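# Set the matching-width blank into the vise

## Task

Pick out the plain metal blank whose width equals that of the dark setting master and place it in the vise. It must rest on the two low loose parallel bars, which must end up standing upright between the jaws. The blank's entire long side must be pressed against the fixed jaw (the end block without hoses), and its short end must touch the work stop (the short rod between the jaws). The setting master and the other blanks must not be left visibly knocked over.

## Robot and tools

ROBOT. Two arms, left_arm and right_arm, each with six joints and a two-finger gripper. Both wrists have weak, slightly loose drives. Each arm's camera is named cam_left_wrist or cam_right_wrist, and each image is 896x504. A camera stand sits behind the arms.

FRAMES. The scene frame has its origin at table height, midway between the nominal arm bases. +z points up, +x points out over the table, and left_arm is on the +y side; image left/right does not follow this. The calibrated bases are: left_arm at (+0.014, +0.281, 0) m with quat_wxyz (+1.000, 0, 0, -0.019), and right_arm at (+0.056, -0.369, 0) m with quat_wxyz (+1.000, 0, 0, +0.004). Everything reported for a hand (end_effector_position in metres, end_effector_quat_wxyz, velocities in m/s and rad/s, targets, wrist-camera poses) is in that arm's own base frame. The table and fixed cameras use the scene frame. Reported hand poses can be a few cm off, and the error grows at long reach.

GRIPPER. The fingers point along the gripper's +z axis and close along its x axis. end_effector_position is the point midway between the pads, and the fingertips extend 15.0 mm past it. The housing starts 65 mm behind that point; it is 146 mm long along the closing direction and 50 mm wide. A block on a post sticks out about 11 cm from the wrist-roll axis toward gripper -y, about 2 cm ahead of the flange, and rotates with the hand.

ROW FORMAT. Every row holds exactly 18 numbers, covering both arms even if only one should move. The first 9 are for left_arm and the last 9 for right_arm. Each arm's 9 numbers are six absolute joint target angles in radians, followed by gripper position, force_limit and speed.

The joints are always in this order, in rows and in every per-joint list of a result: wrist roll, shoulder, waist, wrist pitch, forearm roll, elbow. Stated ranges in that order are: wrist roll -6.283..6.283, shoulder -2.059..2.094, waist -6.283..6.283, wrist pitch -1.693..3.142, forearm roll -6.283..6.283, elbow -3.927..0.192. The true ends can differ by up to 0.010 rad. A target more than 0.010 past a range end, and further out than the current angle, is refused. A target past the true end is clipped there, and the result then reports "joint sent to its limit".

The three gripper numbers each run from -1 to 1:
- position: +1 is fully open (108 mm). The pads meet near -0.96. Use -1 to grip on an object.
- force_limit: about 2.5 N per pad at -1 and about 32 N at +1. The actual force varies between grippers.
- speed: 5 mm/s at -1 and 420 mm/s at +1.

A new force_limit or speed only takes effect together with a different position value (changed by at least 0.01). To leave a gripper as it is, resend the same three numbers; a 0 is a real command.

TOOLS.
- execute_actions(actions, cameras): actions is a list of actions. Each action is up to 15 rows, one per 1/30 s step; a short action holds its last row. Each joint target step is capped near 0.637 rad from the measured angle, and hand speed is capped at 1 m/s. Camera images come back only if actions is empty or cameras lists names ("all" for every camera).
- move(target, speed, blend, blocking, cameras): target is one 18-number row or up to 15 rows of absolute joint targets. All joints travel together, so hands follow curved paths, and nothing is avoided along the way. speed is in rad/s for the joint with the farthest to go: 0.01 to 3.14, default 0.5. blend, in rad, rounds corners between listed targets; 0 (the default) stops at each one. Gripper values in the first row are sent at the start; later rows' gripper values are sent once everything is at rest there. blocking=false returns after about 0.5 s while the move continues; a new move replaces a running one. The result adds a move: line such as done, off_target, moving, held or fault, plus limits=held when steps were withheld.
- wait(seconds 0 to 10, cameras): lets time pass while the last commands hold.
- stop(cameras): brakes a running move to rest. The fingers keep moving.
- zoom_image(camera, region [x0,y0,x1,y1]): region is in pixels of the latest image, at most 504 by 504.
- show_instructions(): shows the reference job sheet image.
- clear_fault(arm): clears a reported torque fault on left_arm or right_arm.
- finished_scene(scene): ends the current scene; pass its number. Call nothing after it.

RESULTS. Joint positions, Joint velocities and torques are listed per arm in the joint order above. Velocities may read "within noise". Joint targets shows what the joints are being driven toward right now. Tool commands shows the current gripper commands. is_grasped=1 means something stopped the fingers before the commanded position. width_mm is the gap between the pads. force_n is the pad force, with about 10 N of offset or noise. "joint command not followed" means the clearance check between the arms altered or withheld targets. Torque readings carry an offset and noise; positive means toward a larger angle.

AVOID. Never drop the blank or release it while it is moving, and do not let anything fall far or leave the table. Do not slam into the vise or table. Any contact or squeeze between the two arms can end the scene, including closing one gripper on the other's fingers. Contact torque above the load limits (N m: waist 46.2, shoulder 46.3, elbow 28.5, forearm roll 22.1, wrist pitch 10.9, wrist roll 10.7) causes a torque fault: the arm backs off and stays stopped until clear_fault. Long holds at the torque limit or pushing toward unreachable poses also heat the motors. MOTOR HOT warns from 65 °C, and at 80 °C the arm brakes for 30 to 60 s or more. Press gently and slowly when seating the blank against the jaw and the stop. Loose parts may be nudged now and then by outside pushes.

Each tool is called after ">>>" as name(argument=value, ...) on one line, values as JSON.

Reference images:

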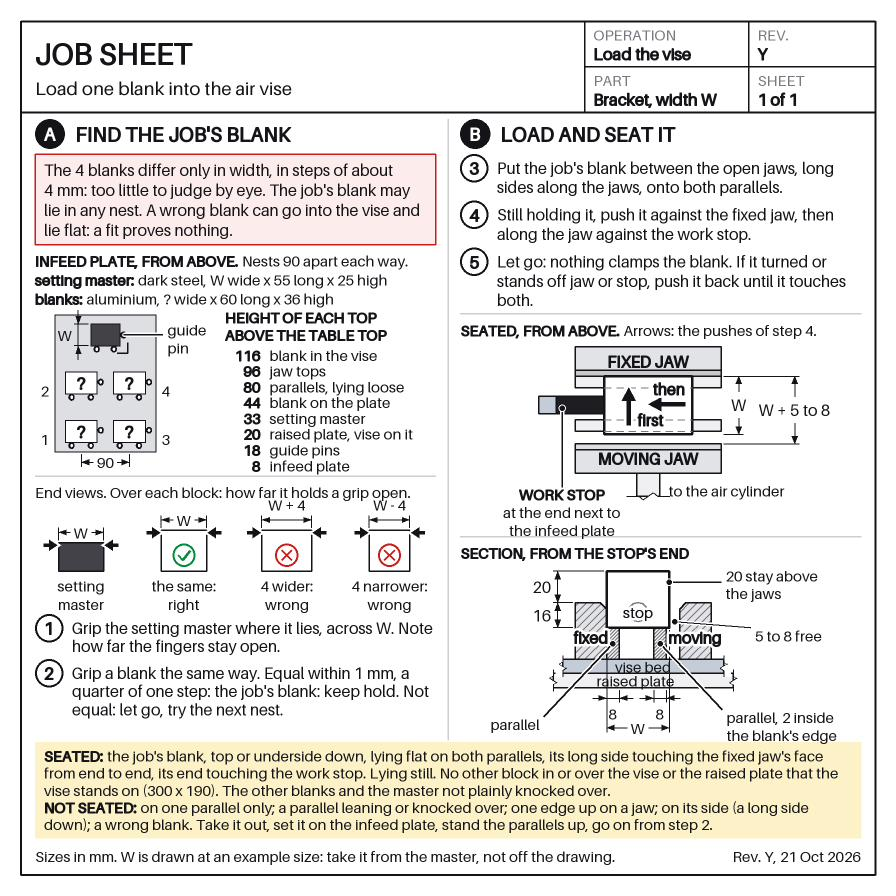

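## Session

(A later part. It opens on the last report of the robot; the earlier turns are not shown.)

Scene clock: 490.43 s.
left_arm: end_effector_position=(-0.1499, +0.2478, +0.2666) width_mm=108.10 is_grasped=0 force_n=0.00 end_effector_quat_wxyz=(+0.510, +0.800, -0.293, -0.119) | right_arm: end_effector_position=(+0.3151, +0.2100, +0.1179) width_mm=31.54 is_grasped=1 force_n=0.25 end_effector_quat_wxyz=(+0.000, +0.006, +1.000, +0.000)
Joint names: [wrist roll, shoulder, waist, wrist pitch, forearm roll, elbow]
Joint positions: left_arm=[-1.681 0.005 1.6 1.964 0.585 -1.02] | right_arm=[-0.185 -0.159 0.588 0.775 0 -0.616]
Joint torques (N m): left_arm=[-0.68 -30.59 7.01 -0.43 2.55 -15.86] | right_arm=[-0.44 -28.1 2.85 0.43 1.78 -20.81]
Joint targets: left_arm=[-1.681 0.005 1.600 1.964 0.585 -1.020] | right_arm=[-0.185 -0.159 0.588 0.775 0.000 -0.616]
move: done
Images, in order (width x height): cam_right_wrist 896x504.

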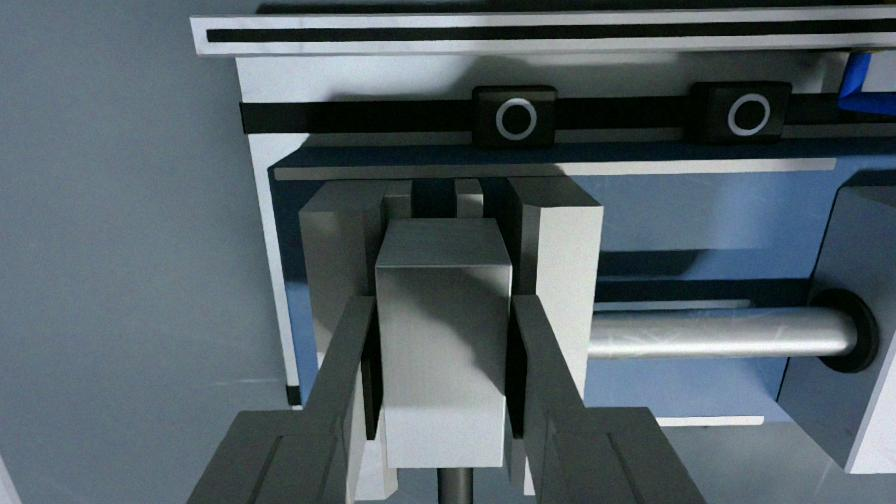

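>>> move(target=[[-1.681,0.005,1.6,1.964,0.585,-1.02,1,1,1,-0.185,-0.1595,0.5877,0.7752,0,-0.6157,-1,-0.7,-0.8],[-1.681,0.005,1.6,1.964,0.585,-1.02,1,1,1,-0.188,-0.1536,0.5847,0.775,0,-0.6214,-1,-0.7,-0.8]], speed=0.03, cameras=["cam_right_wrist"])

>>> move(target=[-1.681,0.005,1.6,1.964,0.585,-1.02,1,1,1,-0.191,-0.1477,0.5818,0.7748,0,-0.6271,-1,-0.7,-0.8], speed=0.03, cameras=["cam_right_wrist"])

Scene clock: 509.13 s.
left_arm: end_effector_position=(-0.1499, +0.2478, +0.2666) width_mm=108.10 is_grasped=0 force_n=0.00 end_effector_quat_wxyz=(+0.510, +0.800, -0.293, -0.119) | right_arm: end_effector_position=(+0.3170, +0.2099, +0.1178) width_mm=31.32 is_grasped=1 force_n=21.85 end_effector_quat_wxyz=(+0.000, +0.006, +1.000, +0.000)
Joint names: [wrist roll, shoulder, waist, wrist pitch, forearm roll, elbow]
Joint positions: left_arm=[-1.681 0.005 1.6 1.964 0.585 -1.02] | right_arm=[-0.188 -0.154 0.585 0.776 0 -0.621]
Joint torques (N m): left_arm=[-0.69 -30.72 6.63 -0.46 2.58 -15.94] | right_arm=[-1.25 -8.15 -10.55 -8.2 0.79 -25.15]
Joint targets: left_arm=[-1.681 0.005 1.600 1.964 0.585 -1.020] | right_arm=[-0.188 -0.154 0.585 0.775 0.000 -0.621]
move: done
Images, in order (width x height): cam_right_wrist 896x504.

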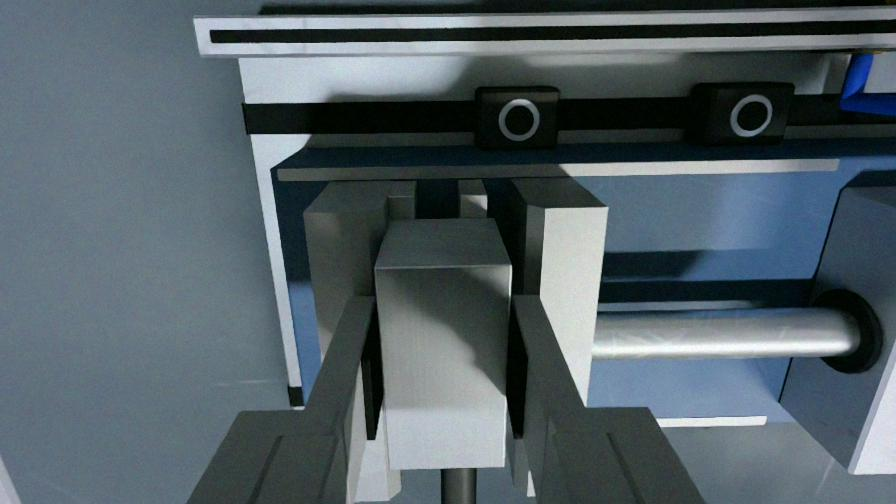

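Scene clock: 509.90 s.
left_arm: end_effector_position=(-0.1499, +0.2478, +0.2666) width_mm=108.10 is_grasped=0 force_n=0.00 end_effector_quat_wxyz=(+0.510, +0.800, -0.293, -0.119) | right_arm: end_effector_position=(+0.3190, +0.2098, +0.1177) width_mm=34.33 is_grasped=1 force_n=26.39 end_effector_quat_wxyz=(+0.000, +0.006, +1.000, +0.000)
Joint names: [wrist roll, shoulder, waist, wrist pitch, forearm roll, elbow]
Joint positions: left_arm=[-1.681 0.005 1.6 1.964 0.585 -1.02] | right_arm=[-0.191 -0.148 0.582 0.776 0 -0.627]
Joint torques (N m): left_arm=[-0.69 -30.62 6.94 -0.39 2.52 -15.88] | right_arm=[-1.34 -8.26 -15.56 -16.81 -5.85 -28.61]
Joint targets: left_arm=[-1.681 0.005 1.600 1.964 0.585 -1.020] | right_arm=[-0.191 -0.148 0.582 0.775 0.000 -0.627]
move: done
Images, in order (width x height): cam_right_wrist 896x504.

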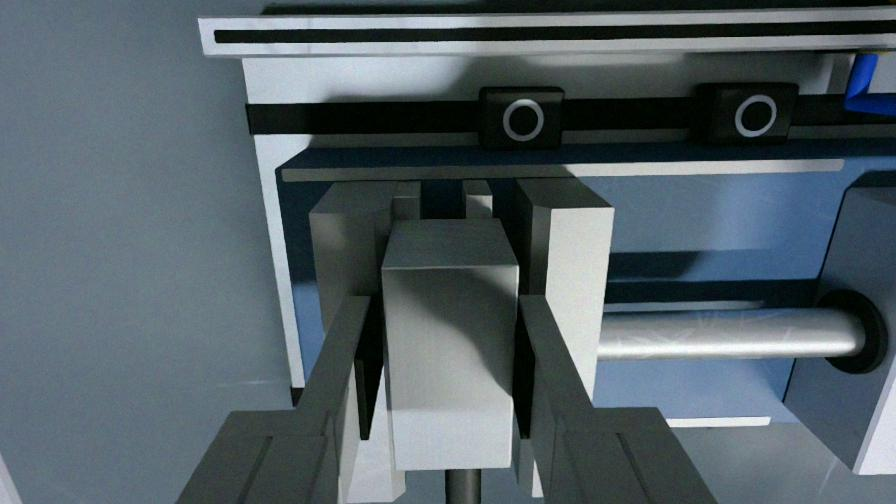

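>>> move(target=[[-1.681,0.005,1.6,1.964,0.585,-1.02,1,1,1,-0.1895,-0.1507,0.5833,0.7749,0,-0.6242,-1,-0.7,-0.8],[-1.681,0.005,1.6,1.964,0.585,-1.02,1,1,1,-0.183,-0.1448,0.5899,0.7747,0,-0.6299,-1,-0.7,-0.8]], speed=0.03, cameras=["cam_right_wrist"])

>>> zoom_image(camera="cam_right_wrist", region=[300, 170, 620, 504])

Scene clock: 519.57 s.
left_arm: end_effector_position=(-0.1499, +0.2478, +0.2666) width_mm=108.10 is_grasped=0 force_n=0.00 end_effector_quat_wxyz=(+0.510, +0.800, -0.293, -0.119) | right_arm: end_effector_position=(+0.3182, +0.2130, +0.1177) width_mm=34.27 is_grasped=1 force_n=6.47 end_effector_quat_wxyz=(+0.000, +0.006, +1.000, +0.000)
Joint names: [wrist roll, shoulder, waist, wrist pitch, forearm roll, elbow]
Joint positions: left_arm=[-1.681 0.005 1.6 1.964 0.585 -1.02] | right_arm=[-0.183 -0.145 0.59 0.774 0 -0.63]
Joint torques (N m): left_arm=[-0.64 -30.62 6.8 -0.44 2.57 -15.92] | right_arm=[1.09 -15.48 3.54 -11.2 1.6 -24.8]
Joint targets: left_arm=[-1.681 0.005 1.600 1.964 0.585 -1.020] | right_arm=[-0.183 -0.145 0.590 0.775 0.000 -0.630]
move: done
Images, in order (width x height): cam_right_wrist 896x504.

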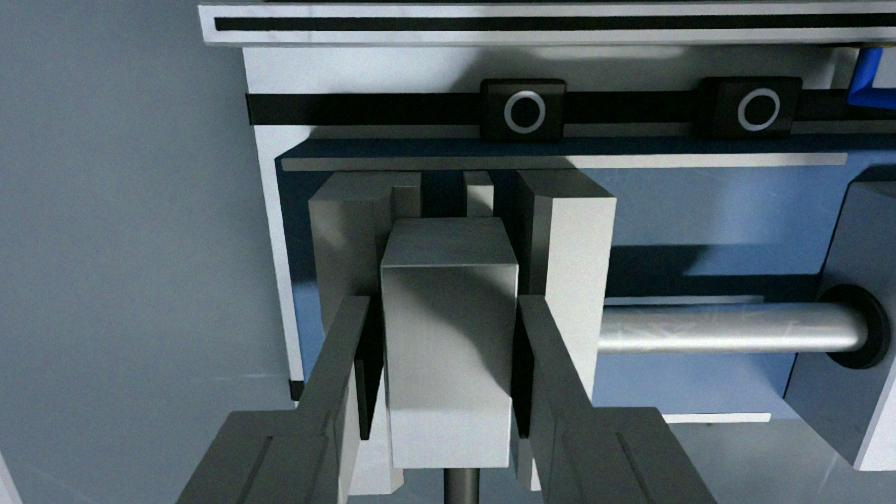

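Scaled by 1.509 from the camera's 896x504 image, which has a finer 1280x720 frame.

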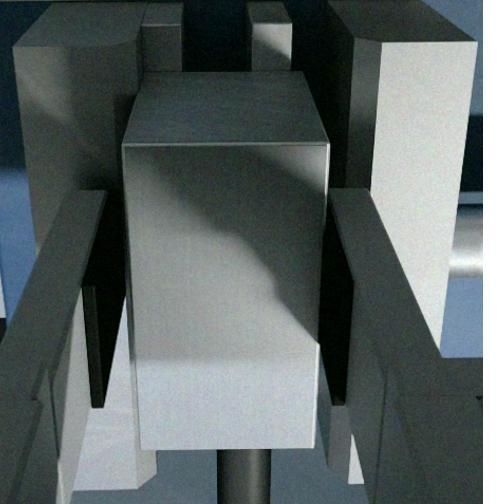

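>>> move(target=[-1.681,0.005,1.6,1.964,0.585,-1.02,1,1,1,-0.1742,-0.1369,0.5987,0.7744,0,-0.6375,-1,-0.7,-0.8], speed=0.03, cameras=["cam_right_wrist"])

>>> move(target=[-1.681,0.005,1.6,1.964,0.585,-1.02,1,1,1,-0.1654,-0.129,0.6075,0.7741,0,-0.6451,-1,-0.7,-0.8], speed=0.03, cameras=["cam_right_wrist"])

Scene clock: 529.87 s.
left_arm: end_effector_position=(-0.1499, +0.2478, +0.2666) width_mm=108.10 is_grasped=0 force_n=0.00 end_effector_quat_wxyz=(+0.510, +0.800, -0.293, -0.119) | right_arm: end_effector_position=(+0.3180, +0.2170, +0.1175) width_mm=33.90 is_grasped=1 force_n=6.36 end_effector_quat_wxyz=(+0.000, +0.006, +1.000, +0.000)
Joint names: [wrist roll, shoulder, waist, wrist pitch, forearm roll, elbow]
Joint positions: left_arm=[-1.681 0.005 1.6 1.964 0.585 -1.02] | right_arm=[-0.174 -0.137 0.599 0.775 0 -0.637]
Joint torques (N m): left_arm=[-0.62 -30.54 6.78 -0.39 2.57 -15.84] | right_arm=[1.62 -15.8 4.01 -8.08 2.18 -24.99]
Joint targets: left_arm=[-1.681 0.005 1.600 1.964 0.585 -1.020] | right_arm=[-0.174 -0.137 0.599 0.774 0.000 -0.637]
move: done
Images, in order (width x height): cam_right_wrist 896x504.

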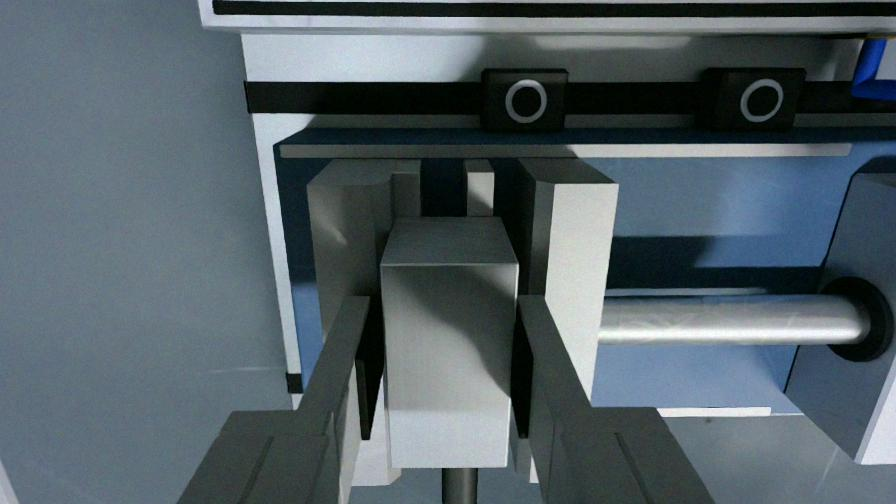

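Scene clock: 530.57 s.
left_arm: end_effector_position=(-0.1499, +0.2478, +0.2666) width_mm=108.10 is_grasped=0 force_n=0.00 end_effector_quat_wxyz=(+0.510, +0.800, -0.293, -0.119) | right_arm: end_effector_position=(+0.3180, +0.2211, +0.1173) width_mm=33.73 is_grasped=1 force_n=6.24 end_effector_quat_wxyz=(+0.000, +0.006, +1.000, +0.000)
Joint names: [wrist roll, shoulder, waist, wrist pitch, forearm roll, elbow]
Joint positions: left_arm=[-1.681 0.005 1.6 1.964 0.585 -1.02] | right_arm=[-0.165 -0.129 0.607 0.774 0 -0.645]
Joint torques (N m): left_arm=[-0.69 -30.4 6.86 -0.42 2.47 -15.88] | right_arm=[1.77 -16.36 3.61 -11.98 1.67 -24.83]
Joint targets: left_arm=[-1.681 0.005 1.600 1.964 0.585 -1.020] | right_arm=[-0.165 -0.129 0.607 0.774 0.000 -0.645]
move: done
Images, in order (width x height): cam_right_wrist 896x504.

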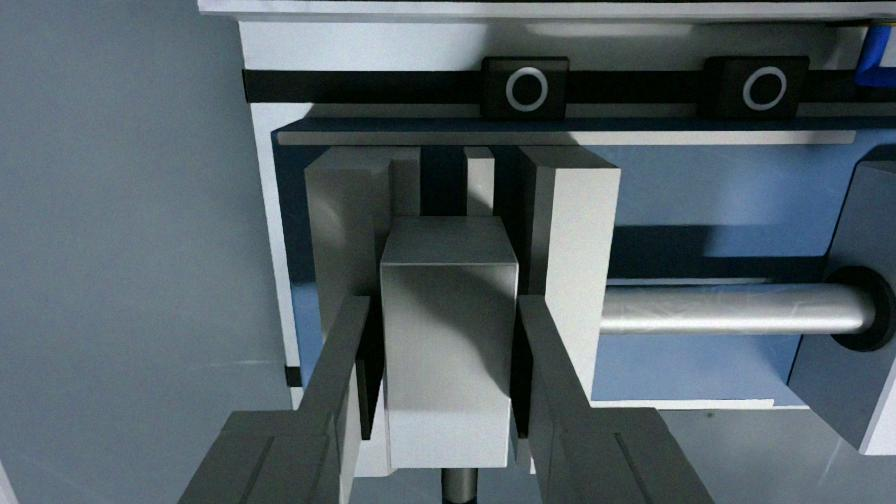

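>>> move(target=[-1.681,0.005,1.6,1.964,0.585,-1.02,1,1,1,-0.1566,-0.1225,0.6163,0.7745,0,-0.652,-1,-0.7,-0.8], speed=0.03, cameras=["cam_right_wrist"])

>>> move(target=[-1.681,0.005,1.6,1.964,0.585,-1.02,1,1,1,-0.1478,-0.115,0.6251,0.7742,0,-0.6592,-1,-0.7,-0.8], speed=0.03, cameras=["cam_right_wrist"])

Scene clock: 539.03 s.
left_arm: end_effector_position=(-0.1499, +0.2478, +0.2666) width_mm=108.10 is_grasped=0 force_n=0.00 end_effector_quat_wxyz=(+0.510, +0.800, -0.293, -0.119) | right_arm: end_effector_position=(+0.3177, +0.2250, +0.1173) width_mm=32.73 is_grasped=1 force_n=6.31 end_effector_quat_wxyz=(+0.000, +0.006, +1.000, +0.000)
Joint names: [wrist roll, shoulder, waist, wrist pitch, forearm roll, elbow]
Joint positions: left_arm=[-1.681 0.005 1.6 1.964 0.585 -1.02] | right_arm=[-0.157 -0.123 0.616 0.774 0 -0.652]
Joint torques (N m): left_arm=[-0.67 -30.57 6.9 -0.4 2.53 -15.86] | right_arm=[1.82 -18.11 4.55 -5.48 -1.19 -26.81]
Joint targets: left_arm=[-1.681 0.005 1.600 1.964 0.585 -1.020] | right_arm=[-0.157 -0.122 0.616 0.774 0.000 -0.652]
move: done
Images, in order (width x height): cam_right_wrist 896x504.

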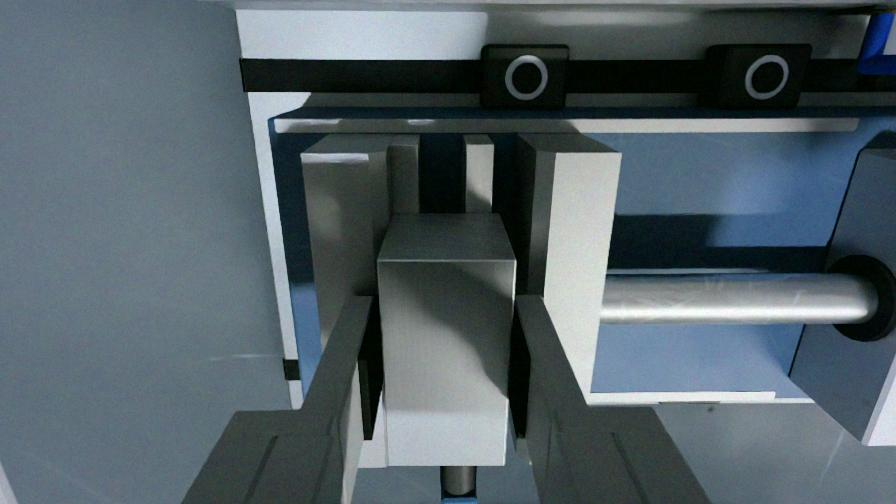

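Scene clock: 539.73 s.
left_arm: end_effector_position=(-0.1499, +0.2478, +0.2666) width_mm=108.10 is_grasped=0 force_n=0.00 end_effector_quat_wxyz=(+0.510, +0.800, -0.293, -0.119) | right_arm: end_effector_position=(+0.3174, +0.2290, +0.1171) width_mm=31.77 is_grasped=1 force_n=6.28 end_effector_quat_wxyz=(+0.000, +0.006, +1.000, +0.000)
Joint names: [wrist roll, shoulder, waist, wrist pitch, forearm roll, elbow]
Joint positions: left_arm=[-1.681 0.005 1.6 1.964 0.585 -1.02] | right_arm=[-0.148 -0.115 0.625 0.774 0 -0.659]
Joint torques (N m): left_arm=[-0.71 -30.53 6.75 -0.46 2.5 -15.81] | right_arm=[1.82 -18.59 4.5 -4.04 -1.76 -27.55]
Joint targets: left_arm=[-1.681 0.005 1.600 1.964 0.585 -1.020] | right_arm=[-0.148 -0.115 0.625 0.774 0.000 -0.659]
move: done
Images, in order (width x height): cam_right_wrist 896x504.

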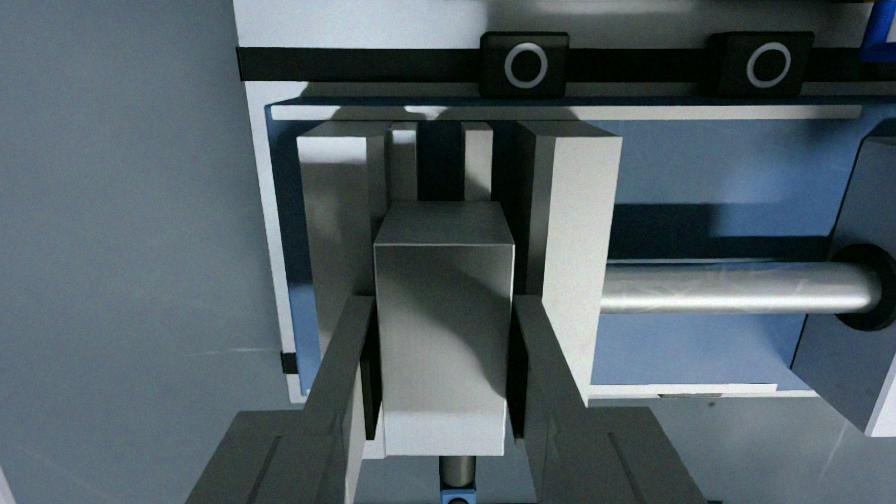

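>>> move(target=[-1.681,0.005,1.6,1.964,0.585,-1.02,1,1,1,-0.1507,-0.1096,0.6222,0.774,0,-0.6649,-1,-0.7,-0.8], speed=0.03)

>>> move(target=[[-1.681,0.005,1.6,1.964,0.585,-1.02,1,1,1,-0.1492,-0.1123,0.6236,0.7741,0,-0.662,-0.2,-1,-1],[-1.681,0.005,1.6,1.964,0.585,-1.02,1,1,1,-0.1492,-0.1913,0.6236,0.909,0,-0.718,-0.2,-1,-1]], speed=0.1, cameras=["cam_right_wrist"])

>>> zoom_image(camera="cam_right_wrist", region=[300, 100, 620, 440])

Scene clock: 553.37 s.
left_arm: end_effector_position=(-0.1499, +0.2478, +0.2666) width_mm=108.10 is_grasped=0 force_n=0.00 end_effector_quat_wxyz=(+0.510, +0.800, -0.293, -0.119) | right_arm: end_effector_position=(+0.3193, +0.2290, +0.1170) width_mm=33.35 is_grasped=1 force_n=26.40 end_effector_quat_wxyz=(+0.000, +0.006, +1.000, +0.000)
Joint names: [wrist roll, shoulder, waist, wrist pitch, forearm roll, elbow]
Joint positions: left_arm=[-1.681 0.005 1.6 1.964 0.585 -1.02] | right_arm=[-0.151 -0.11 0.622 0.775 0 -0.665]
Joint torques (N m): left_arm=[-0.68 -30.57 6.74 -0.39 2.48 -15.92] | right_arm=[-1.09 -14.02 -15.2 -16.72 -2.77 -33.19]
Joint targets: left_arm=[-1.681 0.005 1.600 1.964 0.585 -1.020] | right_arm=[-0.151 -0.110 0.622 0.774 0.000 -0.665]
move: done

Scene clock: 556.97 s.
left_arm: end_effector_position=(-0.1499, +0.2478, +0.2666) width_mm=108.10 is_grasped=0 force_n=0.00 end_effector_quat_wxyz=(+0.510, +0.800, -0.293, -0.119) | right_arm: end_effector_position=(+0.3185, +0.2291, +0.1592) width_mm=42.00 is_grasped=0 force_n=0.00 end_effector_quat_wxyz=(+0.000, +0.006, +1.000, +0.000)
Joint names: [wrist roll, shoulder, waist, wrist pitch, forearm roll, elbow]
Joint positions: left_arm=[-1.681 0.005 1.6 1.964 0.585 -1.02] | right_arm=[-0.149 -0.191 0.624 0.909 0 -0.718]
Joint torques (N m): left_arm=[-0.65 -30.33 6.71 -0.42 2.56 -15.87] | right_arm=[1.13 -28 4.77 0.63 -2.78 -21.68]
Joint targets: left_arm=[-1.681 0.005 1.600 1.964 0.585 -1.020] | right_arm=[-0.149 -0.191 0.624 0.909 0.000 -0.718]
move: done
Images, in order (width x height): cam_right_wrist 896x504.

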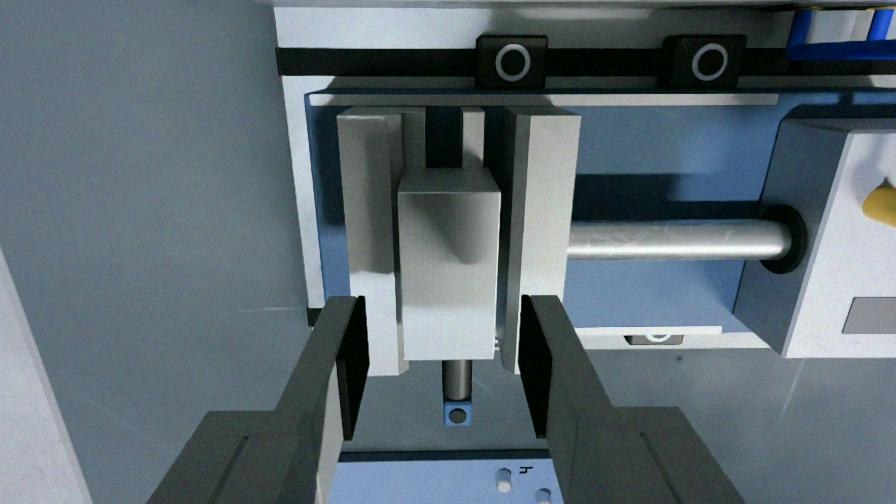

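Scaled by 1.482 from the camera's 896x504 image, which has a finer 1280x720 frame.

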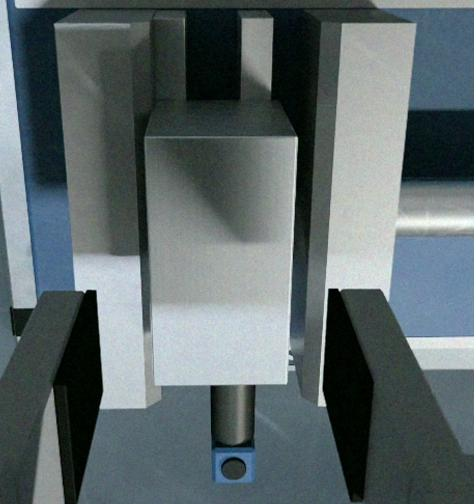

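>>> finished_scene(scene=1)

The scene is finished: the task was done.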